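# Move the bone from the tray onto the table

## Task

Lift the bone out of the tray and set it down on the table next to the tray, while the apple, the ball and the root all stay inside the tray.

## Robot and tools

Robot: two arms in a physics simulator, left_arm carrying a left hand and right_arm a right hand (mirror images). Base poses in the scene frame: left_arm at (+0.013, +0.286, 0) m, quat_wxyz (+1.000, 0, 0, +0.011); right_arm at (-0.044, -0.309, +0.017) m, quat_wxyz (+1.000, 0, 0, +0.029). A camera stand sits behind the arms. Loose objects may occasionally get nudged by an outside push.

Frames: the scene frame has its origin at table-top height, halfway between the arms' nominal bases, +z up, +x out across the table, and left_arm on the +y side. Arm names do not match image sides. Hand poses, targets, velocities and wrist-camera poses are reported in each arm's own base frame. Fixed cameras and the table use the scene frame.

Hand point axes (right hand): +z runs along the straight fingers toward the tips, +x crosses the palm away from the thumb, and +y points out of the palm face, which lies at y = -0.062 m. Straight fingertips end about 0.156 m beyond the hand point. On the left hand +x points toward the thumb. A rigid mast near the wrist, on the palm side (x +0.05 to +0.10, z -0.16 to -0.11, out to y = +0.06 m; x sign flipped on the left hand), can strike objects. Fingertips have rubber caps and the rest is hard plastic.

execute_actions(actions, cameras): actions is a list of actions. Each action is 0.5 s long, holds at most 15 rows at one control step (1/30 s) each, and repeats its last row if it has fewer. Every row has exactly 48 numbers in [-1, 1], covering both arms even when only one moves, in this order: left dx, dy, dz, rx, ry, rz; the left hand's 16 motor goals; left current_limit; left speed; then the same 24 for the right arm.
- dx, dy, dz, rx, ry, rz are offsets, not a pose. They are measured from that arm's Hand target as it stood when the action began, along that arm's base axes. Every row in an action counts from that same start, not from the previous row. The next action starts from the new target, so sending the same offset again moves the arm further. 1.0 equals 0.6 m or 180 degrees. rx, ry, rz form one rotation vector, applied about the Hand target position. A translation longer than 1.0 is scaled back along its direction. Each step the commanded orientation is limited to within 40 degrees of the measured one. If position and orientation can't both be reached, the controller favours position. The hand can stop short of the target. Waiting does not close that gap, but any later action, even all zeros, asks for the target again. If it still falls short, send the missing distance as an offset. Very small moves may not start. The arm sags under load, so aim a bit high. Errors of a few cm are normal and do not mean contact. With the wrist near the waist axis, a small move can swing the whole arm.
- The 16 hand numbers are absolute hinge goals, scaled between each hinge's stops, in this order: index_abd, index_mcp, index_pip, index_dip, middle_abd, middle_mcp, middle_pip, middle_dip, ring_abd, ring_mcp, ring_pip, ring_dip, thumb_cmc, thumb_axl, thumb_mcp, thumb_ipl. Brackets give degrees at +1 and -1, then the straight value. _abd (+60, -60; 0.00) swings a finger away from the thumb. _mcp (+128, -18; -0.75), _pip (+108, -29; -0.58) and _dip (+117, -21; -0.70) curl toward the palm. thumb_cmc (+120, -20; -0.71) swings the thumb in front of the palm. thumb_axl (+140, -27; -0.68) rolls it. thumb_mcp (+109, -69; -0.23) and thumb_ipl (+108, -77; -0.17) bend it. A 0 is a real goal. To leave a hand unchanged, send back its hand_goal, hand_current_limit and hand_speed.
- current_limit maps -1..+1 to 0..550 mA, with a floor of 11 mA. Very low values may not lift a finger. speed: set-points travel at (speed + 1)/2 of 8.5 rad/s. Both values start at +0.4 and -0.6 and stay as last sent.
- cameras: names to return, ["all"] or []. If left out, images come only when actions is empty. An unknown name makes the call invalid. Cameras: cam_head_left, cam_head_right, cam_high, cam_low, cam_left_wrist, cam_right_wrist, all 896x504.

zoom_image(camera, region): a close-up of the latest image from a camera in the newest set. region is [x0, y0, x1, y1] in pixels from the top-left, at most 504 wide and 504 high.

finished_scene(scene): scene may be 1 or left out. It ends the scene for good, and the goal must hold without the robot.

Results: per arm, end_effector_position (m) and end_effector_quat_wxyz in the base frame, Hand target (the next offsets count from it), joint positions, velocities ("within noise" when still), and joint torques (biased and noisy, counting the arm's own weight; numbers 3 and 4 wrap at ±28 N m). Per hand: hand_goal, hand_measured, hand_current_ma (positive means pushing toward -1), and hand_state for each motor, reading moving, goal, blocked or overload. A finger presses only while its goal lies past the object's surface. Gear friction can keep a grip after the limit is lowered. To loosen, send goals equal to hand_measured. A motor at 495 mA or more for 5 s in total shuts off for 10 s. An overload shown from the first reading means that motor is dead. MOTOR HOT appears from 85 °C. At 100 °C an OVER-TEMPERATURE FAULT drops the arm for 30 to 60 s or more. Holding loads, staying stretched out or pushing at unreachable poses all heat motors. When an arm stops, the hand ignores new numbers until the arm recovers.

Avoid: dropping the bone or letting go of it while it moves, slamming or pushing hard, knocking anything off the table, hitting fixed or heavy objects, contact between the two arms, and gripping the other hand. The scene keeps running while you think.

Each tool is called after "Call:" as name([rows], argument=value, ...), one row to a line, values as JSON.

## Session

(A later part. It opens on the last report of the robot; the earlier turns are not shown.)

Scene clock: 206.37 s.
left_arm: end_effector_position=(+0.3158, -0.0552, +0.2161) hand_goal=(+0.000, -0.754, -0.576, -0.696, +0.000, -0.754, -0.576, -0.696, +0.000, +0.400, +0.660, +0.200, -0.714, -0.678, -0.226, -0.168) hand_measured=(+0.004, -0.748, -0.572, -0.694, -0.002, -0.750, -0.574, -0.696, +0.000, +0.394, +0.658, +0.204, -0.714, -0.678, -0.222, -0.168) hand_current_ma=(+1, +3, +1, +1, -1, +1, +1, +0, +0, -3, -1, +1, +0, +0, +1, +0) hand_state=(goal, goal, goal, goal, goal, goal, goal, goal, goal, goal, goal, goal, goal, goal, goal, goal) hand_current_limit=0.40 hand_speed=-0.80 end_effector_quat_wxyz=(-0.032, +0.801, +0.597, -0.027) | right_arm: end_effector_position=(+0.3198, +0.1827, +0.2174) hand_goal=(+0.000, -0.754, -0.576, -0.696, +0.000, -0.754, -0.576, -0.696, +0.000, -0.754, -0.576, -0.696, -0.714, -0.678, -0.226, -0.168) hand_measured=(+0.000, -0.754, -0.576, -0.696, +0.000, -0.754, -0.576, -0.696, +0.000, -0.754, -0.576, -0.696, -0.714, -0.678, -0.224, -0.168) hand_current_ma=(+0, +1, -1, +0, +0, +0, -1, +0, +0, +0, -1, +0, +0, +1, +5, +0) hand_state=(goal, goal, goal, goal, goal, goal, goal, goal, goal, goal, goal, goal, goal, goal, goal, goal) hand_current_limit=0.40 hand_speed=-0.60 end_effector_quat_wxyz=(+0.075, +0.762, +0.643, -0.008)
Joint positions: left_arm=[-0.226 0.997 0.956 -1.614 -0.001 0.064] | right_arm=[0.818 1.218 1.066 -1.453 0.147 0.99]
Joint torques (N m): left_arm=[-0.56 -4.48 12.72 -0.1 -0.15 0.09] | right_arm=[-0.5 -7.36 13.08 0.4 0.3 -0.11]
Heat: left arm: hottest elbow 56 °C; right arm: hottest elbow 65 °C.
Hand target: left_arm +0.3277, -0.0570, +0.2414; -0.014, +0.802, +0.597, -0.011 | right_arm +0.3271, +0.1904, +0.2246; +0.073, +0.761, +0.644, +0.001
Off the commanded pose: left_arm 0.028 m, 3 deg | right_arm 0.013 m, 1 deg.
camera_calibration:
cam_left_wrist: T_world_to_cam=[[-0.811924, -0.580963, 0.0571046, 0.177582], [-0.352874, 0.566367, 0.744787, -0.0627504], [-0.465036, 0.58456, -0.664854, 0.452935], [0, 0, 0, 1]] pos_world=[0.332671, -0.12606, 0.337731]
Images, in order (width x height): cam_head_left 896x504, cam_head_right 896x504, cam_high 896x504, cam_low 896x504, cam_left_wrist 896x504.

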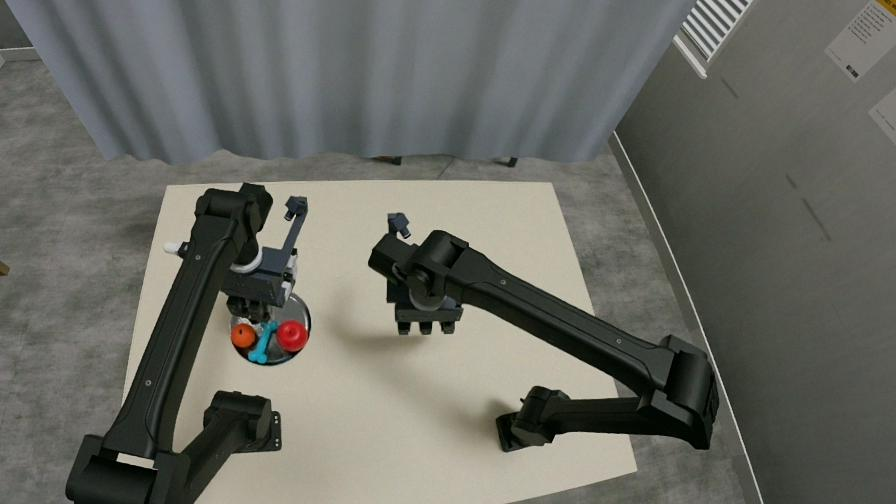

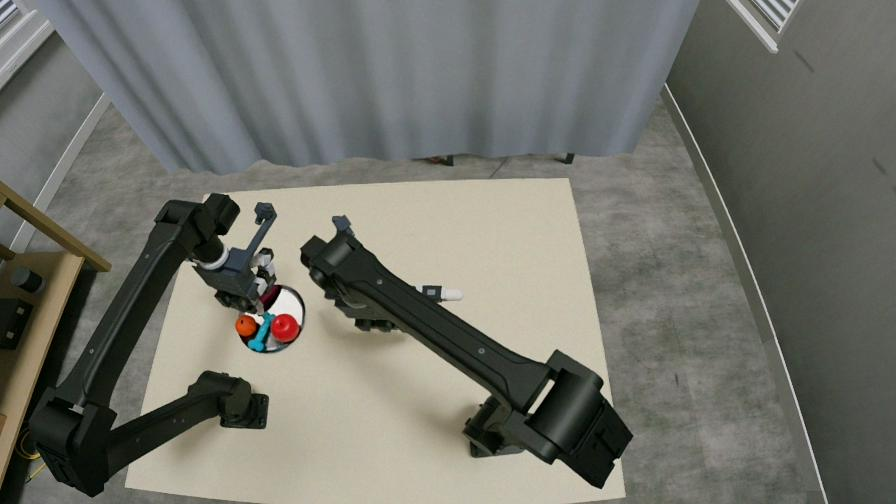

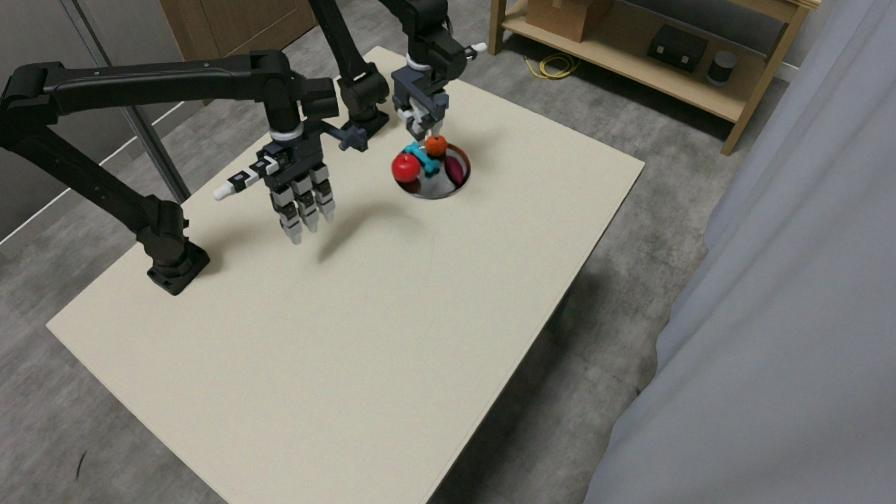

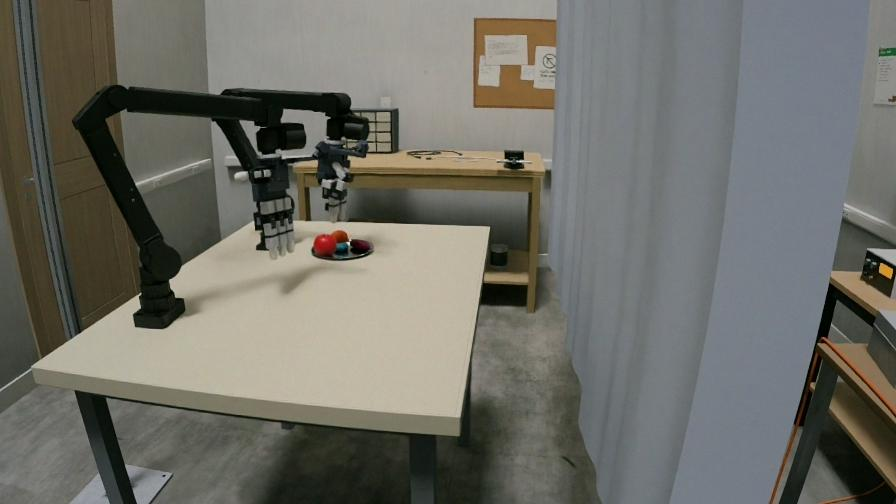

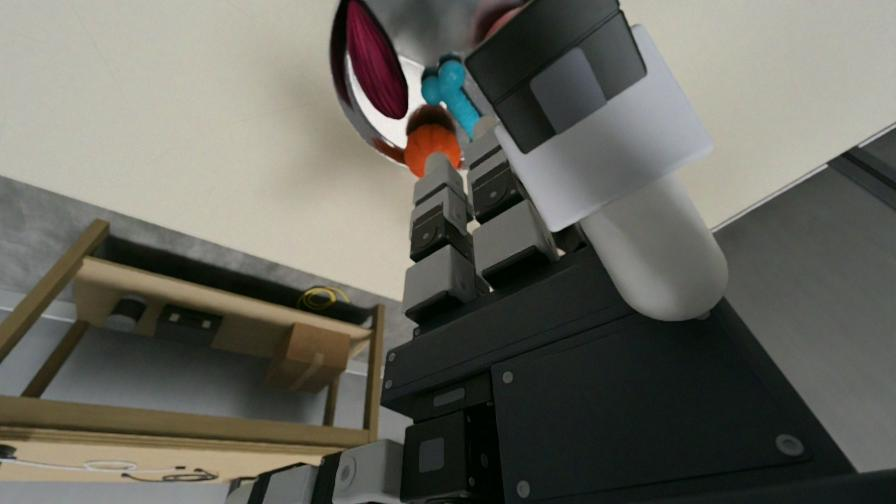

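Call:
execute_actions([
  [[-0.057,0.014,-0.06,0,0,0,0.035,-0.754,-0.576,-0.696,-0.035,-0.754,-0.576,-0.696,0,0.4,0.66,0.2,-0.714,-0.678,-0.226,-0.168,0.4,-0.6,0,0,0,0,0,0,0,-0.754,-0.576,-0.696,0,-0.754,-0.576,-0.696,0,-0.754,-0.576,-0.696,-0.714,-0.678,-0.226,-0.168,0.4,-0.6]],
  [[0,0,-0.035,0,0,0,0.035,-0.754,-0.576,-0.696,-0.035,-0.754,-0.576,-0.696,0,0.4,0.66,0.2,-0.714,-0.678,-0.226,-0.168,0.4,-0.6,0,0,0,0,0,0,0,-0.754,-0.576,-0.696,0,-0.754,-0.576,-0.696,0,-0.754,-0.576,-0.696,-0.714,-0.678,-0.226,-0.168,0.4,-0.6]],
], cameras=["cam_head_left","cam_head_right","cam_high","cam_left_wrist"])

Call:
zoom_image(camera="cam_high", region=[380, 100, 490, 220])

Call:
zoom_image(camera="cam_head_right", region=[200, 250, 320, 360])

Call:
zoom_image(camera="cam_left_wrist", region=[340, 0, 560, 200])

Scene clock: 228.90 s.
left_arm: end_effector_position=(+0.2948, -0.0504, +0.1905) hand_goal=(+0.034, -0.754, -0.576, -0.696, -0.036, -0.754, -0.576, -0.696, +0.000, +0.400, +0.660, +0.200, -0.714, -0.678, -0.226, -0.168) hand_measured=(+0.030, -0.750, -0.572, -0.694, -0.032, -0.752, -0.574, -0.696, +0.000, +0.394, +0.658, +0.204, -0.714, -0.678, -0.222, -0.168) hand_current_ma=(-1, +2, +1, +1, +1, +1, +1, +0, +0, -3, -1, +1, +0, +0, +1, +0) hand_state=(goal, goal, goal, goal, goal, goal, goal, goal, goal, goal, goal, goal, goal, goal, goal, goal) hand_current_limit=0.40 hand_speed=-0.60 end_effector_quat_wxyz=(-0.012, +0.802, +0.598, -0.010) | right_arm: end_effector_position=(+0.3198, +0.1827, +0.2174) hand_goal=(+0.000, -0.754, -0.576, -0.696, +0.000, -0.754, -0.576, -0.696, +0.000, -0.754, -0.576, -0.696, -0.714, -0.678, -0.226, -0.168) hand_measured=(+0.000, -0.754, -0.576, -0.696, +0.000, -0.754, -0.576, -0.696, +0.000, -0.754, -0.576, -0.696, -0.714, -0.678, -0.224, -0.168) hand_current_ma=(+0, +1, -1, +0, +0, +0, -1, +0, +0, +0, -1, +0, +0, +1, +5, +0) hand_state=(goal, goal, goal, goal, goal, goal, goal, goal, goal, goal, goal, goal, goal, goal, goal, goal) hand_current_limit=0.40 hand_speed=-0.60 end_effector_quat_wxyz=(+0.075, +0.762, +0.643, -0.008)
Joint positions: left_arm=[-0.226 0.899 0.824 -1.527 -0.001 0.064] | right_arm=[0.818 1.218 1.066 -1.453 0.147 0.99]
Joint torques (N m): left_arm=[-0.32 -2.84 7.77 0.85 -0.15 0.11] | right_arm=[-0.5 -7.3 13.08 0.4 0.3 -0.11]
Heat: left arm: hottest elbow 63 °C; right arm: hottest elbow 66 °C.
Hand target: left_arm +0.2935, -0.0486, +0.1844; -0.014, +0.802, +0.597, -0.011 | right_arm +0.3271, +0.1904, +0.2246; +0.073, +0.761, +0.644, +0.001
Off the commanded pose: left_arm 0.006 m, 0 deg | right_arm 0.013 m, 1 deg.
camera_calibration:
cam_left_wrist: T_world_to_cam=[[-0.813961, -0.580506, 0.0219259, 0.172072], [-0.390772, 0.57507, 0.718743, -0.0372334], [-0.429844, 0.57646, -0.69493, 0.418281], [0, 0, 0, 1]] pos_world=[0.305305, -0.119822, 0.313664]
Images, in order (width x height): cam_head_left 896x504, cam_head_right 896x504, cam_high 896x504, cam_left_wrist 896x504.

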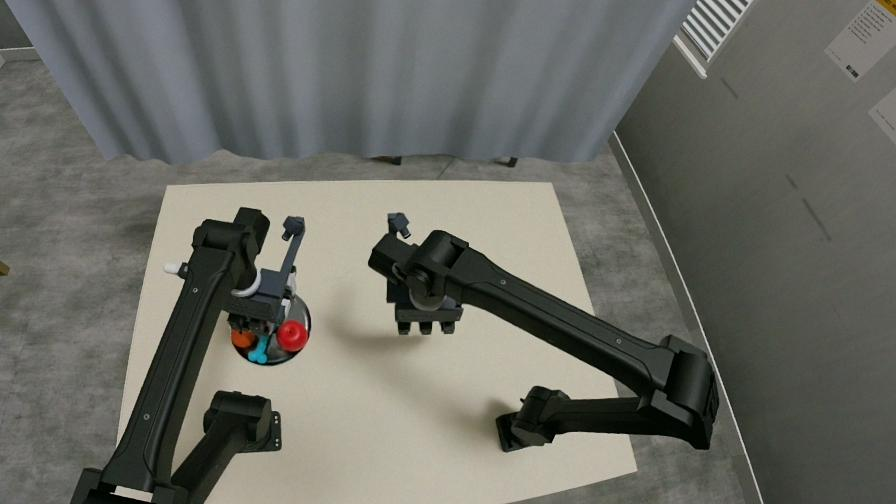

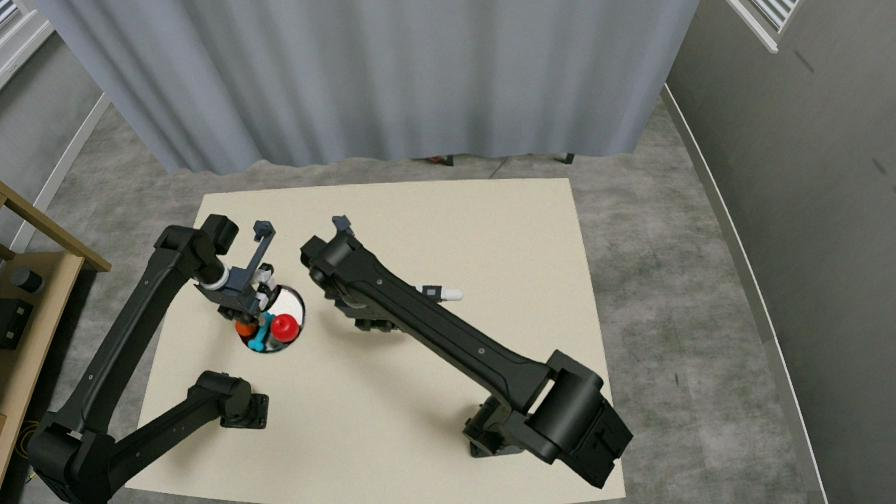

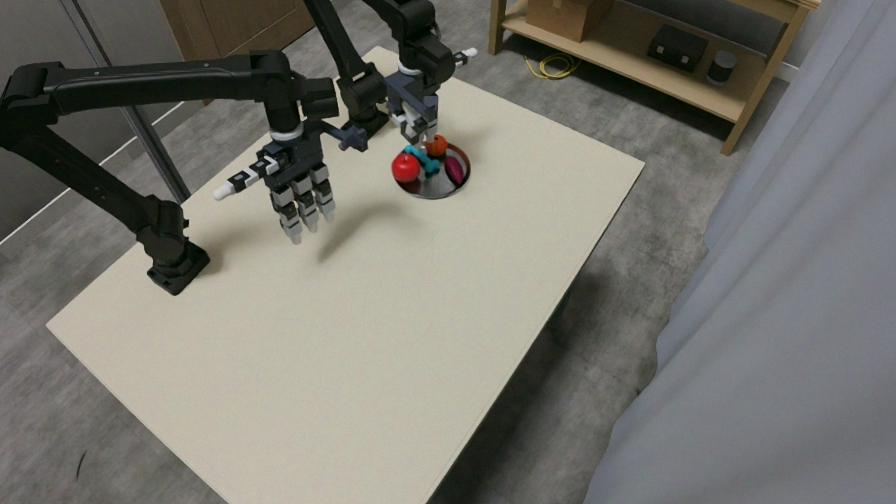

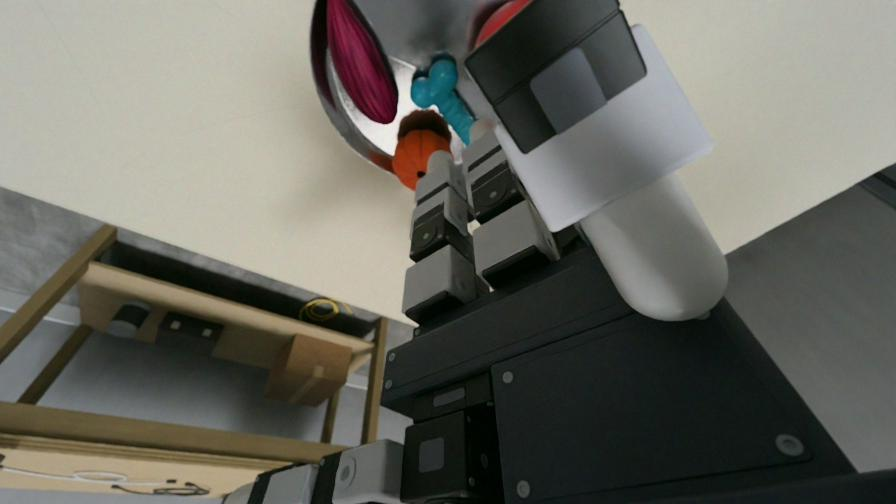

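Scaled by 4.200 from the camera's 896x504 image, which has a finer 1280x720 frame.

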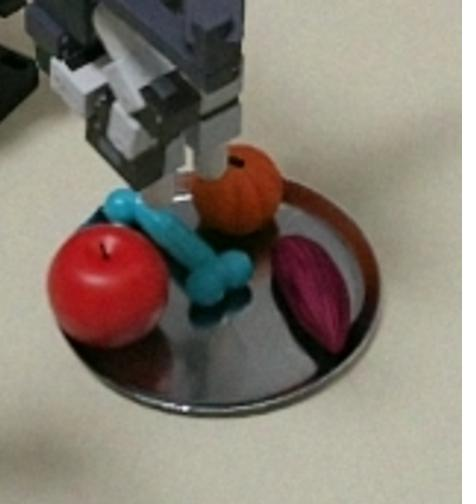

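Scaled by 4.200 from the camera's 896x504 image, which has a finer 1280x720 frame.

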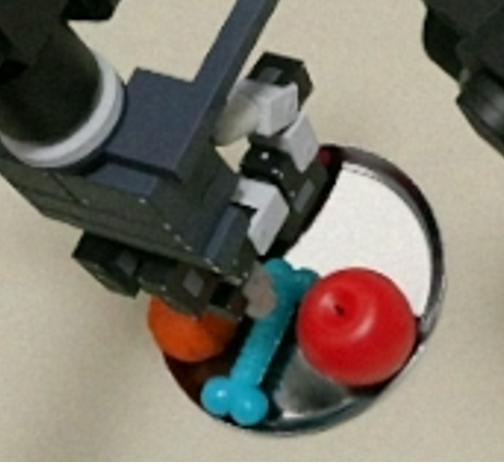

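Scaled by 2.291 from the camera's 896x504 image, which has a finer 1280x720 frame.

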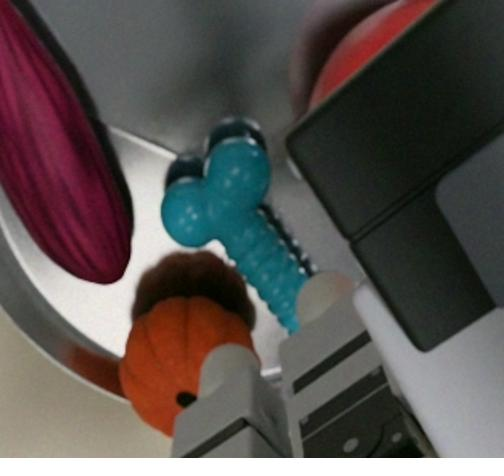

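Call:
execute_actions([
  [[0.008,-0.0025,-0.033,0,0,0,0.045,-0.754,-0.576,-0.696,-0.035,-0.754,-0.576,-0.696,0,0.4,0.66,0.2,-0.714,-0.678,-0.226,-0.168,0.4,-0.6,0,0,0,0,0,0,0,-0.754,-0.576,-0.696,0,-0.754,-0.576,-0.696,0,-0.754,-0.576,-0.696,-0.714,-0.678,-0.226,-0.168,0.4,-0.6]],
  [[0,0,-0.033,0,0,0,0.045,-0.754,-0.576,-0.696,-0.035,-0.754,-0.576,-0.696,0,0.4,0.66,0.2,-0.714,-0.678,-0.226,-0.168,0.4,-0.6,0,0,0,0,0,0,0,-0.754,-0.576,-0.696,0,-0.754,-0.576,-0.696,0,-0.754,-0.576,-0.696,-0.714,-0.678,-0.226,-0.168,0.4,-0.6]],
  [[0,0,-0.0225,0,0,0,0.045,-0.754,-0.576,-0.696,-0.035,-0.754,-0.576,-0.696,0,0.4,0.66,0.2,-0.714,-0.678,-0.226,-0.168,0.4,-0.6,0,0,0,0,0,0,0,-0.754,-0.576,-0.696,0,-0.754,-0.576,-0.696,0,-0.754,-0.576,-0.696,-0.714,-0.678,-0.226,-0.168,0.4,-0.6]],
], cameras=["cam_head_left","cam_head_right","cam_high","cam_left_wrist","cam_low"])

Call:
zoom_image(camera="cam_high", region=[380, 100, 490, 220])

Call:
zoom_image(camera="cam_head_right", region=[200, 250, 320, 360])

Call:
zoom_image(camera="cam_left_wrist", region=[340, 20, 560, 220])

Call:
zoom_image(camera="cam_low", region=[310, 200, 390, 270])

Scene clock: 239.87 s.
left_arm: end_effector_position=(+0.3026, -0.0513, +0.1456) hand_goal=(+0.044, -0.754, -0.576, -0.696, -0.036, -0.754, -0.576, -0.696, +0.000, +0.400, +0.660, +0.200, -0.714, -0.678, -0.226, -0.168) hand_measured=(+0.050, -0.748, -0.574, -0.694, -0.046, -0.752, -0.574, -0.696, +0.000, +0.394, +0.658, +0.204, -0.714, -0.678, -0.222, -0.168) hand_current_ma=(+3, +2, +1, +1, -6, +0, +0, +0, +0, -3, -1, +1, +0, +0, +1, +0) hand_state=(goal, goal, goal, goal, goal, goal, goal, goal, goal, goal, goal, goal, goal, goal, goal, goal) hand_current_limit=0.40 hand_speed=-0.60 end_effector_quat_wxyz=(-0.004, +0.802, +0.598, +0.001) | right_arm: end_effector_position=(+0.3198, +0.1827, +0.2174) hand_goal=(+0.000, -0.754, -0.576, -0.696, +0.000, -0.754, -0.576, -0.696, +0.000, -0.754, -0.576, -0.696, -0.714, -0.678, -0.226, -0.168) hand_measured=(+0.000, -0.754, -0.576, -0.696, +0.000, -0.754, -0.576, -0.696, +0.000, -0.754, -0.576, -0.696, -0.714, -0.678, -0.224, -0.168) hand_current_ma=(+0, +1, -1, +0, +0, +0, -1, +0, +0, +0, -1, +0, +0, +1, +5, +0) hand_state=(goal, goal, goal, goal, goal, goal, goal, goal, goal, goal, goal, goal, goal, goal, goal, goal) hand_current_limit=0.40 hand_speed=-0.60 end_effector_quat_wxyz=(+0.075, +0.762, +0.643, -0.008)
Joint positions: left_arm=[-0.226 0.924 0.713 -1.364 -0.006 0.064] | right_arm=[0.818 1.218 1.066 -1.453 0.147 0.99]
Joint torques (N m): left_arm=[-0.5 -1.61 7.21 0.76 0.04 0.11] | right_arm=[-0.56 -7.36 13.09 0.4 0.3 -0.11]
Heat: left arm: hottest elbow 59 °C; right arm: hottest elbow 66 °C.
Hand target: left_arm +0.2984, -0.0501, +0.1314; -0.014, +0.802, +0.597, -0.010 | right_arm +0.3271, +0.1904, +0.2246; +0.073, +0.761, +0.644, +0.001
Off the commanded pose: left_arm 0.015 m, 2 deg | right_arm 0.013 m, 1 deg.
camera_calibration:
cam_left_wrist: T_world_to_cam=[[-0.814333, -0.580396, 0.00128502, 0.181944], [-0.409447, 0.576046, 0.707478, 0.00593562], [-0.411358, 0.575596, -0.706734, 0.387073], [0, 0, 0, 1]] pos_world=[0.309819, -0.120618, 0.269125]
Images, in order (width x height): cam_head_left 896x504, cam_head_right 896x504, cam_high 896x504, cam_low 896x504, cam_left_wrist 896x504.

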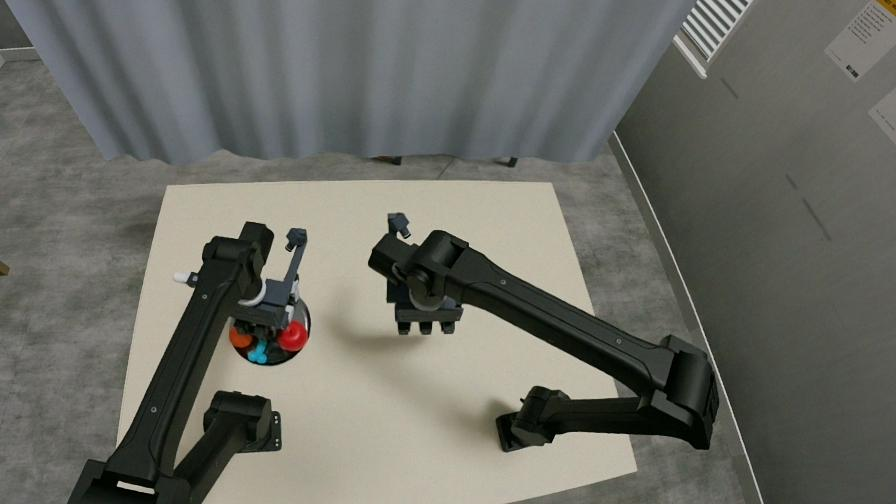

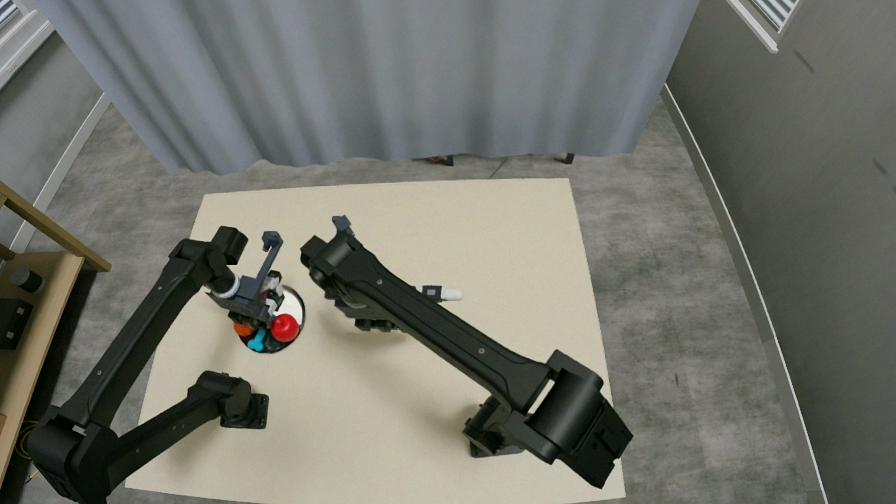

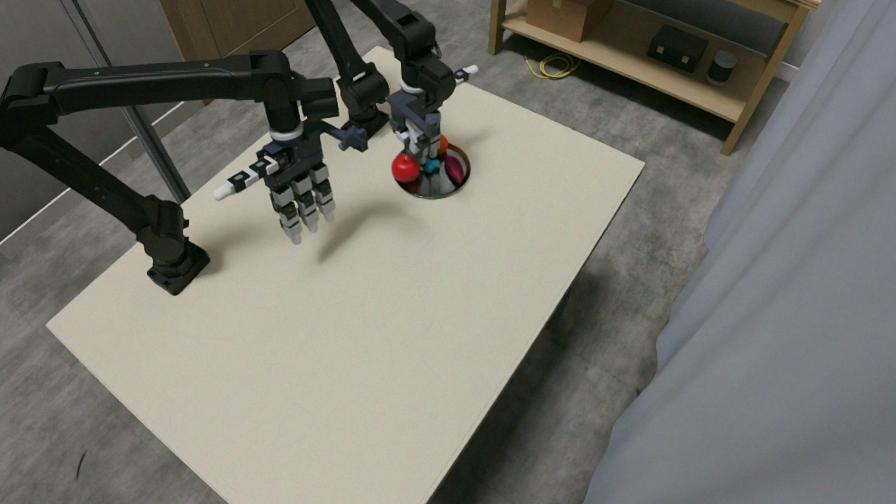

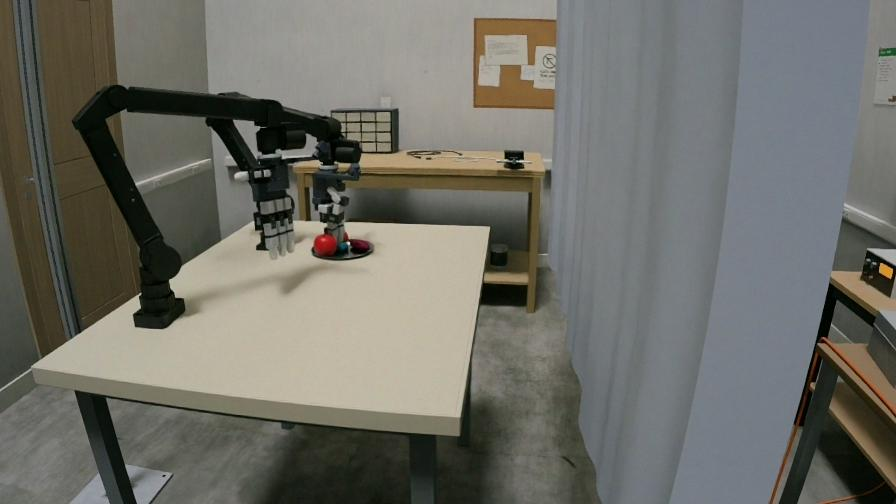

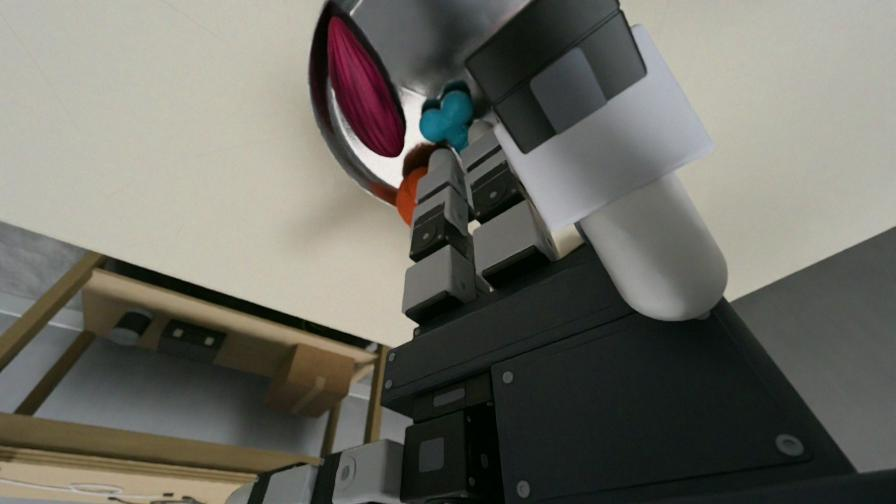

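Scaled by 4.200 from the camera's 896x504 image, which has a finer 1280x720 frame.

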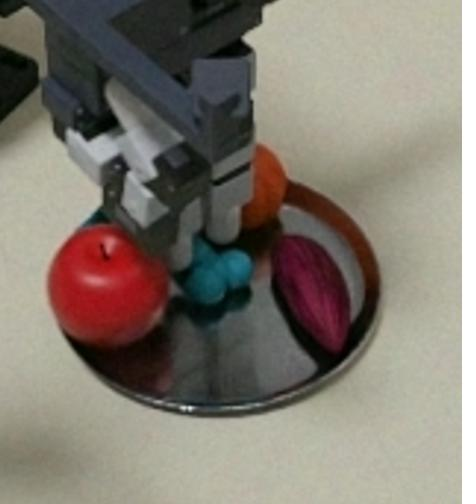

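Scaled by 4.200 from the camera's 896x504 image, which has a finer 1280x720 frame.

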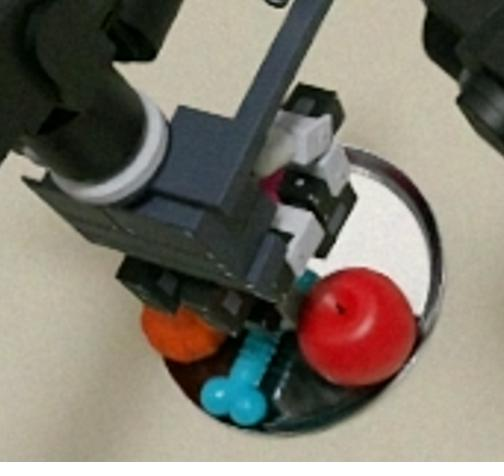

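Scaled by 2.291 from the camera's 896x504 image, which has a finer 1280x720 frame.

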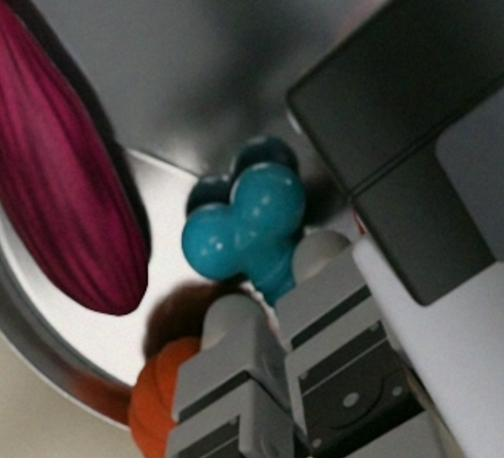

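Scaled by 6.300 from the camera's 896x504 image, which has a finer 1280x720 frame.

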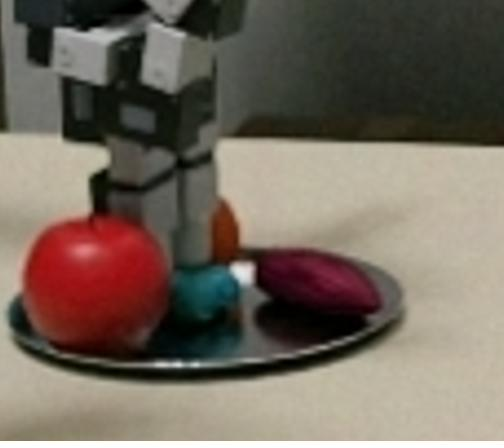

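Call:
execute_actions([
  [[-0.018,-0.0077,0.056,0,0,0,0.035,-0.754,-0.576,-0.696,-0.035,-0.754,-0.576,-0.696,0,0.4,0.66,0.2,-0.714,-0.678,-0.226,-0.168,0.4,-0.6,0,0,0,0,0,0,0,-0.754,-0.576,-0.696,0,-0.754,-0.576,-0.696,0,-0.754,-0.576,-0.696,-0.714,-0.678,-0.226,-0.168,0.4,-0.6]],
  [[0,0,-0.028,0,0,0,0.035,-0.754,-0.576,-0.696,-0.035,-0.754,-0.576,-0.696,0,0.4,0.66,0.2,-0.714,-0.678,-0.226,-0.168,0.4,-0.6,0,0,0,0,0,0,0,-0.754,-0.576,-0.696,0,-0.754,-0.576,-0.696,0,-0.754,-0.576,-0.696,-0.714,-0.678,-0.226,-0.168,0.4,-0.6]],
], cameras=["cam_head_left","cam_head_right","cam_high","cam_left_wrist"])

Call:
zoom_image(camera="cam_high", region=[380, 100, 490, 220])

Call:
zoom_image(camera="cam_head_right", region=[200, 250, 320, 360])

Call:
zoom_image(camera="cam_left_wrist", region=[340, 20, 560, 220])

Scene clock: 264.77 s.
left_arm: end_effector_position=(+0.2851, -0.0522, +0.1476) hand_goal=(+0.034, -0.754, -0.576, -0.696, -0.036, -0.754, -0.576, -0.696, +0.000, +0.400, +0.660, +0.200, -0.714, -0.678, -0.226, -0.168) hand_measured=(+0.040, -0.746, -0.572, -0.694, -0.042, -0.752, -0.574, -0.696, +0.000, +0.394, +0.658, +0.204, -0.714, -0.678, -0.222, -0.168) hand_current_ma=(+2, +4, +1, +1, -3, +1, +0, +0, +0, -3, -1, +1, +0, +0, +1, +0) hand_state=(goal, goal, goal, goal, goal, goal, goal, goal, goal, goal, goal, goal, goal, goal, goal, goal) hand_current_limit=0.40 hand_speed=-0.60 end_effector_quat_wxyz=(-0.017, +0.802, +0.597, -0.014) | right_arm: end_effector_position=(+0.3198, +0.1827, +0.2174) hand_goal=(+0.000, -0.754, -0.576, -0.696, +0.000, -0.754, -0.576, -0.696, +0.000, -0.754, -0.576, -0.696, -0.714, -0.678, -0.226, -0.168) hand_measured=(+0.000, -0.754, -0.576, -0.696, +0.000, -0.754, -0.576, -0.696, +0.000, -0.754, -0.576, -0.696, -0.714, -0.678, -0.224, -0.168) hand_current_ma=(+0, +1, -1, +0, +0, +0, -1, +0, +0, +0, -1, +0, +0, +1, +5, +0) hand_state=(goal, goal, goal, goal, goal, goal, goal, goal, goal, goal, goal, goal, goal, goal, goal, goal) hand_current_limit=0.40 hand_speed=-0.60 end_effector_quat_wxyz=(+0.075, +0.762, +0.643, -0.008)
Joint positions: left_arm=[-0.245 0.898 0.713 -1.43 -0.001 0.047] | right_arm=[0.818 1.218 1.066 -1.453 0.147 0.99]
Joint torques (N m): left_arm=[-1.55 -2.37 8.79 0.79 -0.1 -0.09] | right_arm=[-0.5 -7.36 13.09 0.4 0.3 -0.11]
Heat: left arm: hottest elbow 53 °C; right arm: hottest elbow 67 °C.
Hand target: left_arm +0.2875, -0.0548, +0.1481; -0.014, +0.802, +0.597, -0.011 | right_arm +0.3271, +0.1904, +0.2246; +0.073, +0.761, +0.644, +0.001
Off the commanded pose: left_arm 0.003 m, 1 deg | right_arm 0.013 m, 1 deg.
camera_calibration:
cam_left_wrist: T_world_to_cam=[[-0.814988, -0.578684, 0.0303244, 0.163208], [-0.380083, 0.573325, 0.725834, -0.0133608], [-0.437414, 0.58002, -0.687201, 0.386616], [0, 0, 0, 1]] pos_world=[0.297045, -0.122139, 0.270431]
Images, in order (width x height): cam_head_left 896x504, cam_head_right 896x504, cam_high 896x504, cam_left_wrist 896x504.

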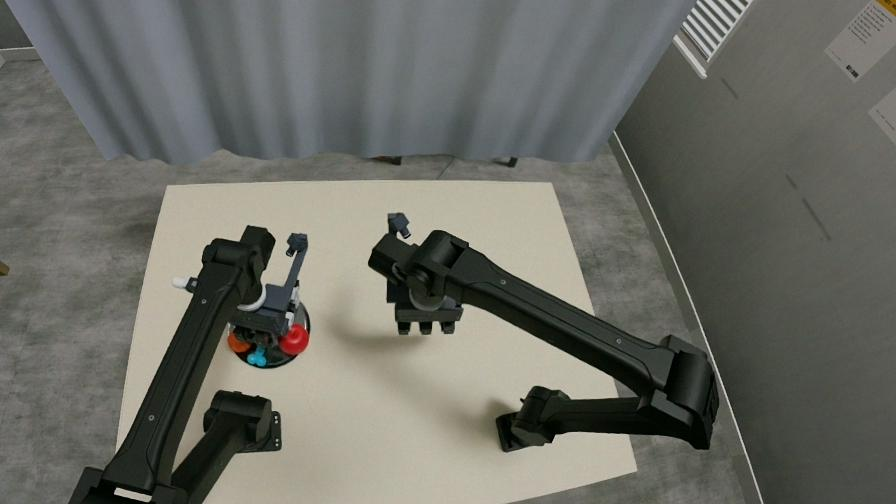

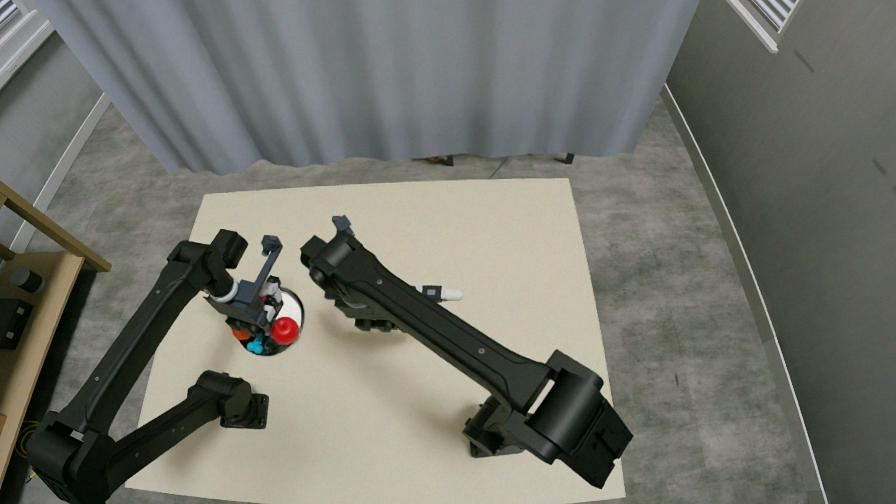

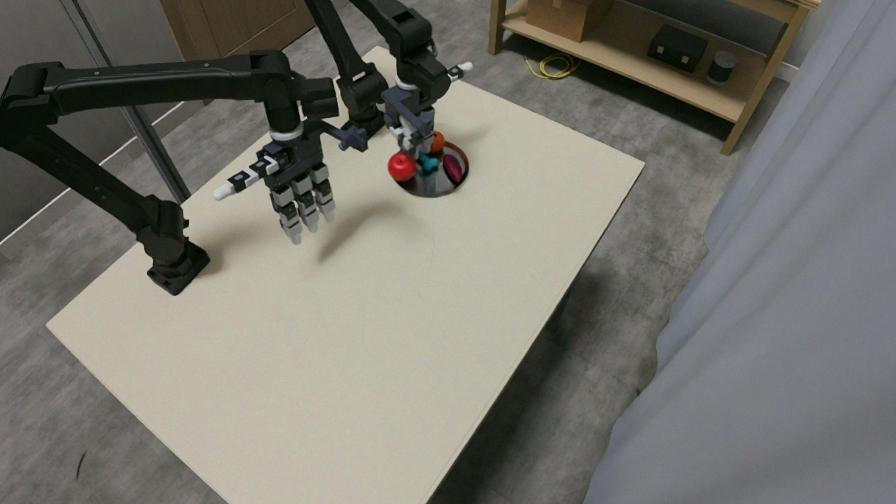

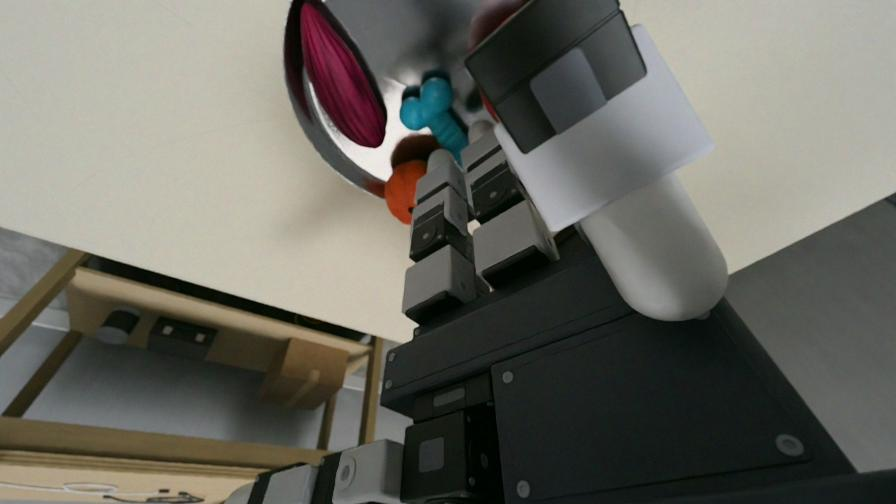

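Scaled by 4.200 from the camera's 896x504 image, which has a finer 1280x720 frame.

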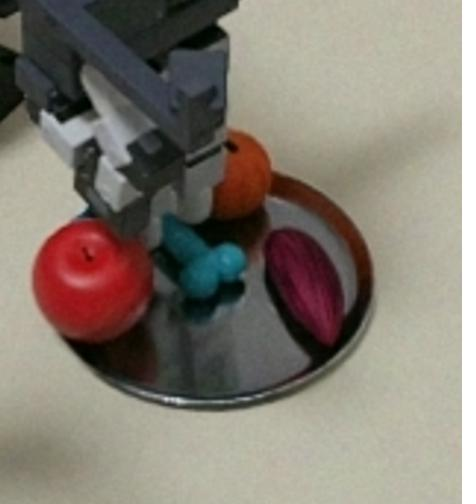

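Scaled by 4.200 from the camera's 896x504 image, which has a finer 1280x720 frame.

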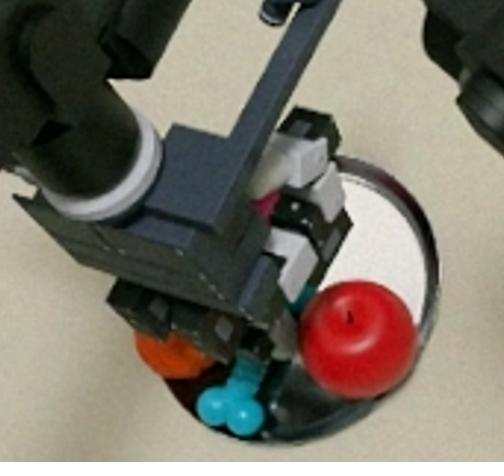

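Scaled by 2.291 from the camera's 896x504 image, which has a finer 1280x720 frame.

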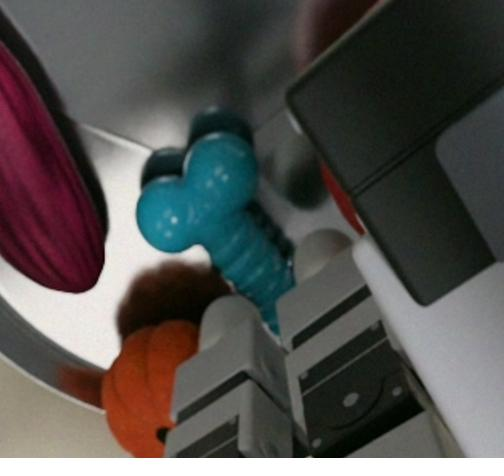

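Call:
execute_actions([
  [[0,0,-0.018,0,0,0,0.035,-0.754,-0.576,-0.696,-0.035,-0.754,-0.576,-0.696,0,0.4,0.66,0.2,-0.714,-0.678,-0.226,-0.168,0.4,-0.6,0,0,0,0,0,0,0,-0.754,-0.576,-0.696,0,-0.754,-0.576,-0.696,0,-0.754,-0.576,-0.696,-0.714,-0.678,-0.226,-0.168,0.4,-0.6]],
  [[0,0,-0.018,0,0,0,0.035,-0.754,-0.576,-0.696,-0.035,-0.754,-0.576,-0.696,0,0.4,0.66,0.2,-0.714,-0.678,-0.226,-0.168,0.4,-0.6,0,0,0,0,0,0,0,-0.754,-0.576,-0.696,0,-0.754,-0.576,-0.696,0,-0.754,-0.576,-0.696,-0.714,-0.678,-0.226,-0.168,0.4,-0.6]],
], cameras=["cam_head_right","cam_high","cam_left_wrist"])

Call:
zoom_image(camera="cam_high", region=[380, 100, 490, 220])

Call:
zoom_image(camera="cam_left_wrist", region=[340, 20, 560, 220])

Scene clock: 270.33 s.
left_arm: end_effector_position=(+0.2931, -0.0536, +0.1427) hand_goal=(+0.034, -0.754, -0.576, -0.696, -0.036, -0.754, -0.576, -0.696, +0.000, +0.400, +0.660, +0.200, -0.714, -0.678, -0.226, -0.168) hand_measured=(+0.038, -0.750, -0.574, -0.696, -0.042, -0.758, -0.578, -0.696, +0.000, +0.394, +0.658, +0.204, -0.714, -0.678, -0.222, -0.168) hand_current_ma=(+1, +2, +0, +0, -3, -2, +0, +0, +0, -3, -1, +1, +0, +0, +1, +0) hand_state=(goal, goal, goal, goal, goal, goal, goal, goal, goal, goal, goal, goal, goal, goal, goal, goal) hand_current_limit=0.40 hand_speed=-0.60 end_effector_quat_wxyz=(-0.003, +0.802, +0.597, +0.000) | right_arm: end_effector_position=(+0.3198, +0.1827, +0.2174) hand_goal=(+0.000, -0.754, -0.576, -0.696, +0.000, -0.754, -0.576, -0.696, +0.000, -0.754, -0.576, -0.696, -0.714, -0.678, -0.226, -0.168) hand_measured=(+0.000, -0.754, -0.576, -0.696, +0.000, -0.754, -0.576, -0.696, +0.000, -0.754, -0.576, -0.696, -0.714, -0.678, -0.224, -0.168) hand_current_ma=(+0, +1, -1, +0, +0, +0, -1, +0, +0, +0, -1, +0, +0, +1, +5, +0) hand_state=(goal, goal, goal, goal, goal, goal, goal, goal, goal, goal, goal, goal, goal, goal, goal, goal) hand_current_limit=0.40 hand_speed=-0.60 end_effector_quat_wxyz=(+0.075, +0.762, +0.643, -0.008)
Joint positions: left_arm=[-0.245 0.898 0.691 -1.369 -0.004 0.046] | right_arm=[0.818 1.218 1.066 -1.453 0.147 0.99]
Joint torques (N m): left_arm=[-1.44 -1.44 6.79 0.94 0 -0.07] | right_arm=[-0.56 -7.3 13.09 0.4 0.3 -0.11]
Heat: left arm: hottest elbow 52 °C; right arm: hottest elbow 67 °C.
Hand target: left_arm +0.2876, -0.0547, +0.1266; -0.014, +0.802, +0.597, -0.010 | right_arm +0.3271, +0.1904, +0.2246; +0.073, +0.761, +0.644, +0.001
Off the commanded pose: left_arm 0.017 m, 2 deg | right_arm 0.013 m, 1 deg.
camera_calibration:
cam_left_wrist: T_world_to_cam=[[-0.815227, -0.579136, 0.00266558, 0.173049], [-0.408095, 0.577713, 0.706899, 0.00518907], [-0.41093, 0.575195, -0.70731, 0.38237], [0, 0, 0, 1]] pos_world=[0.30032, -0.122716, 0.266325]
Images, in order (width x height): cam_head_right 896x504, cam_high 896x504, cam_left_wrist 896x504.

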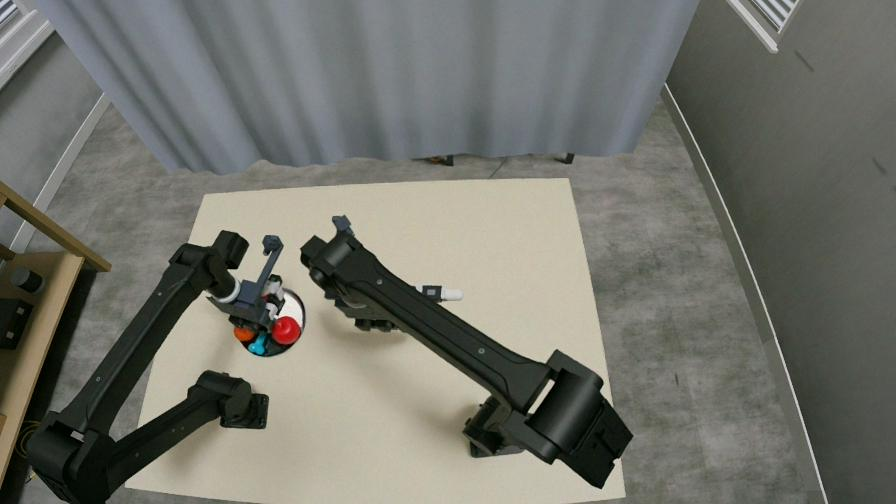

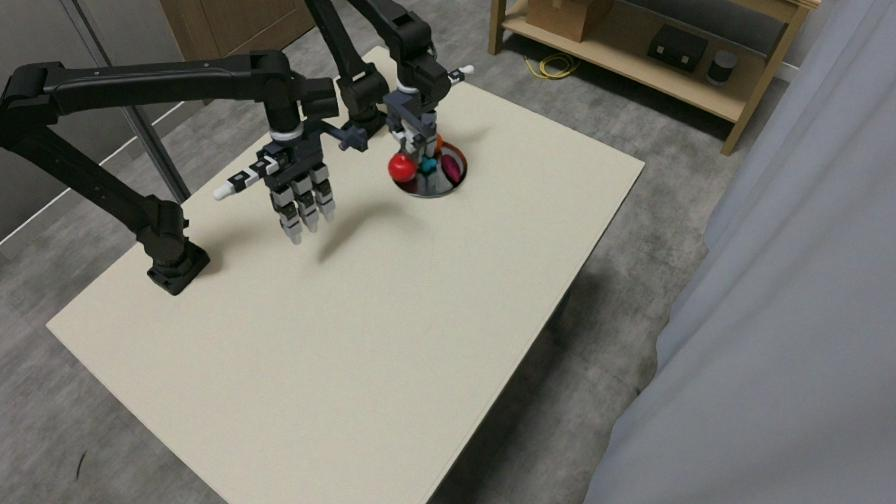

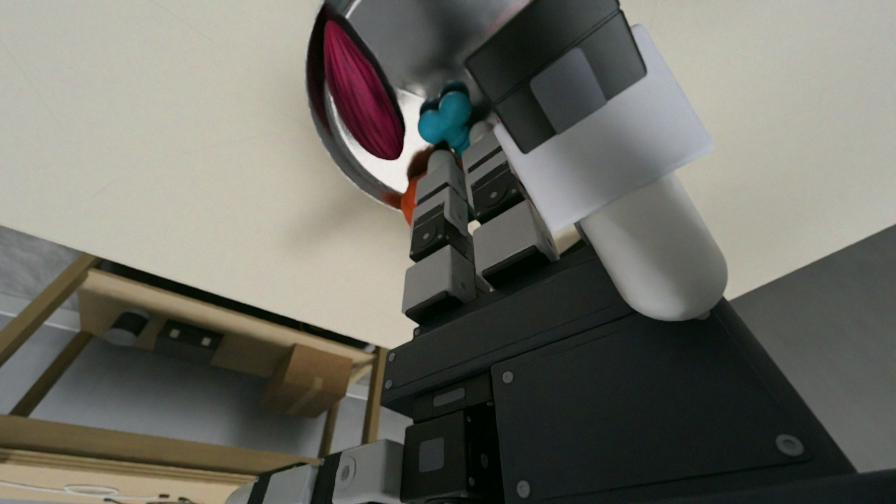

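Scaled by 4.200 from the camera's 896x504 image, which has a finer 1280x720 frame.

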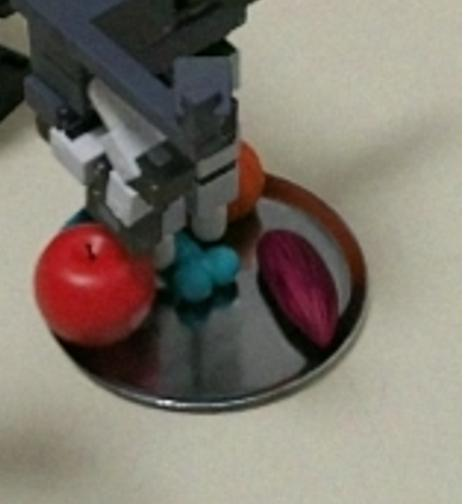

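Scaled by 2.291 from the camera's 896x504 image, which has a finer 1280x720 frame.

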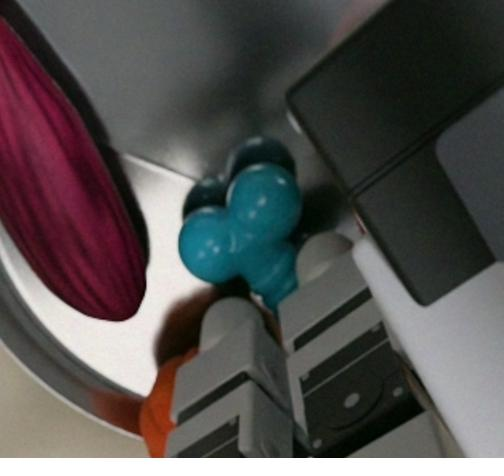

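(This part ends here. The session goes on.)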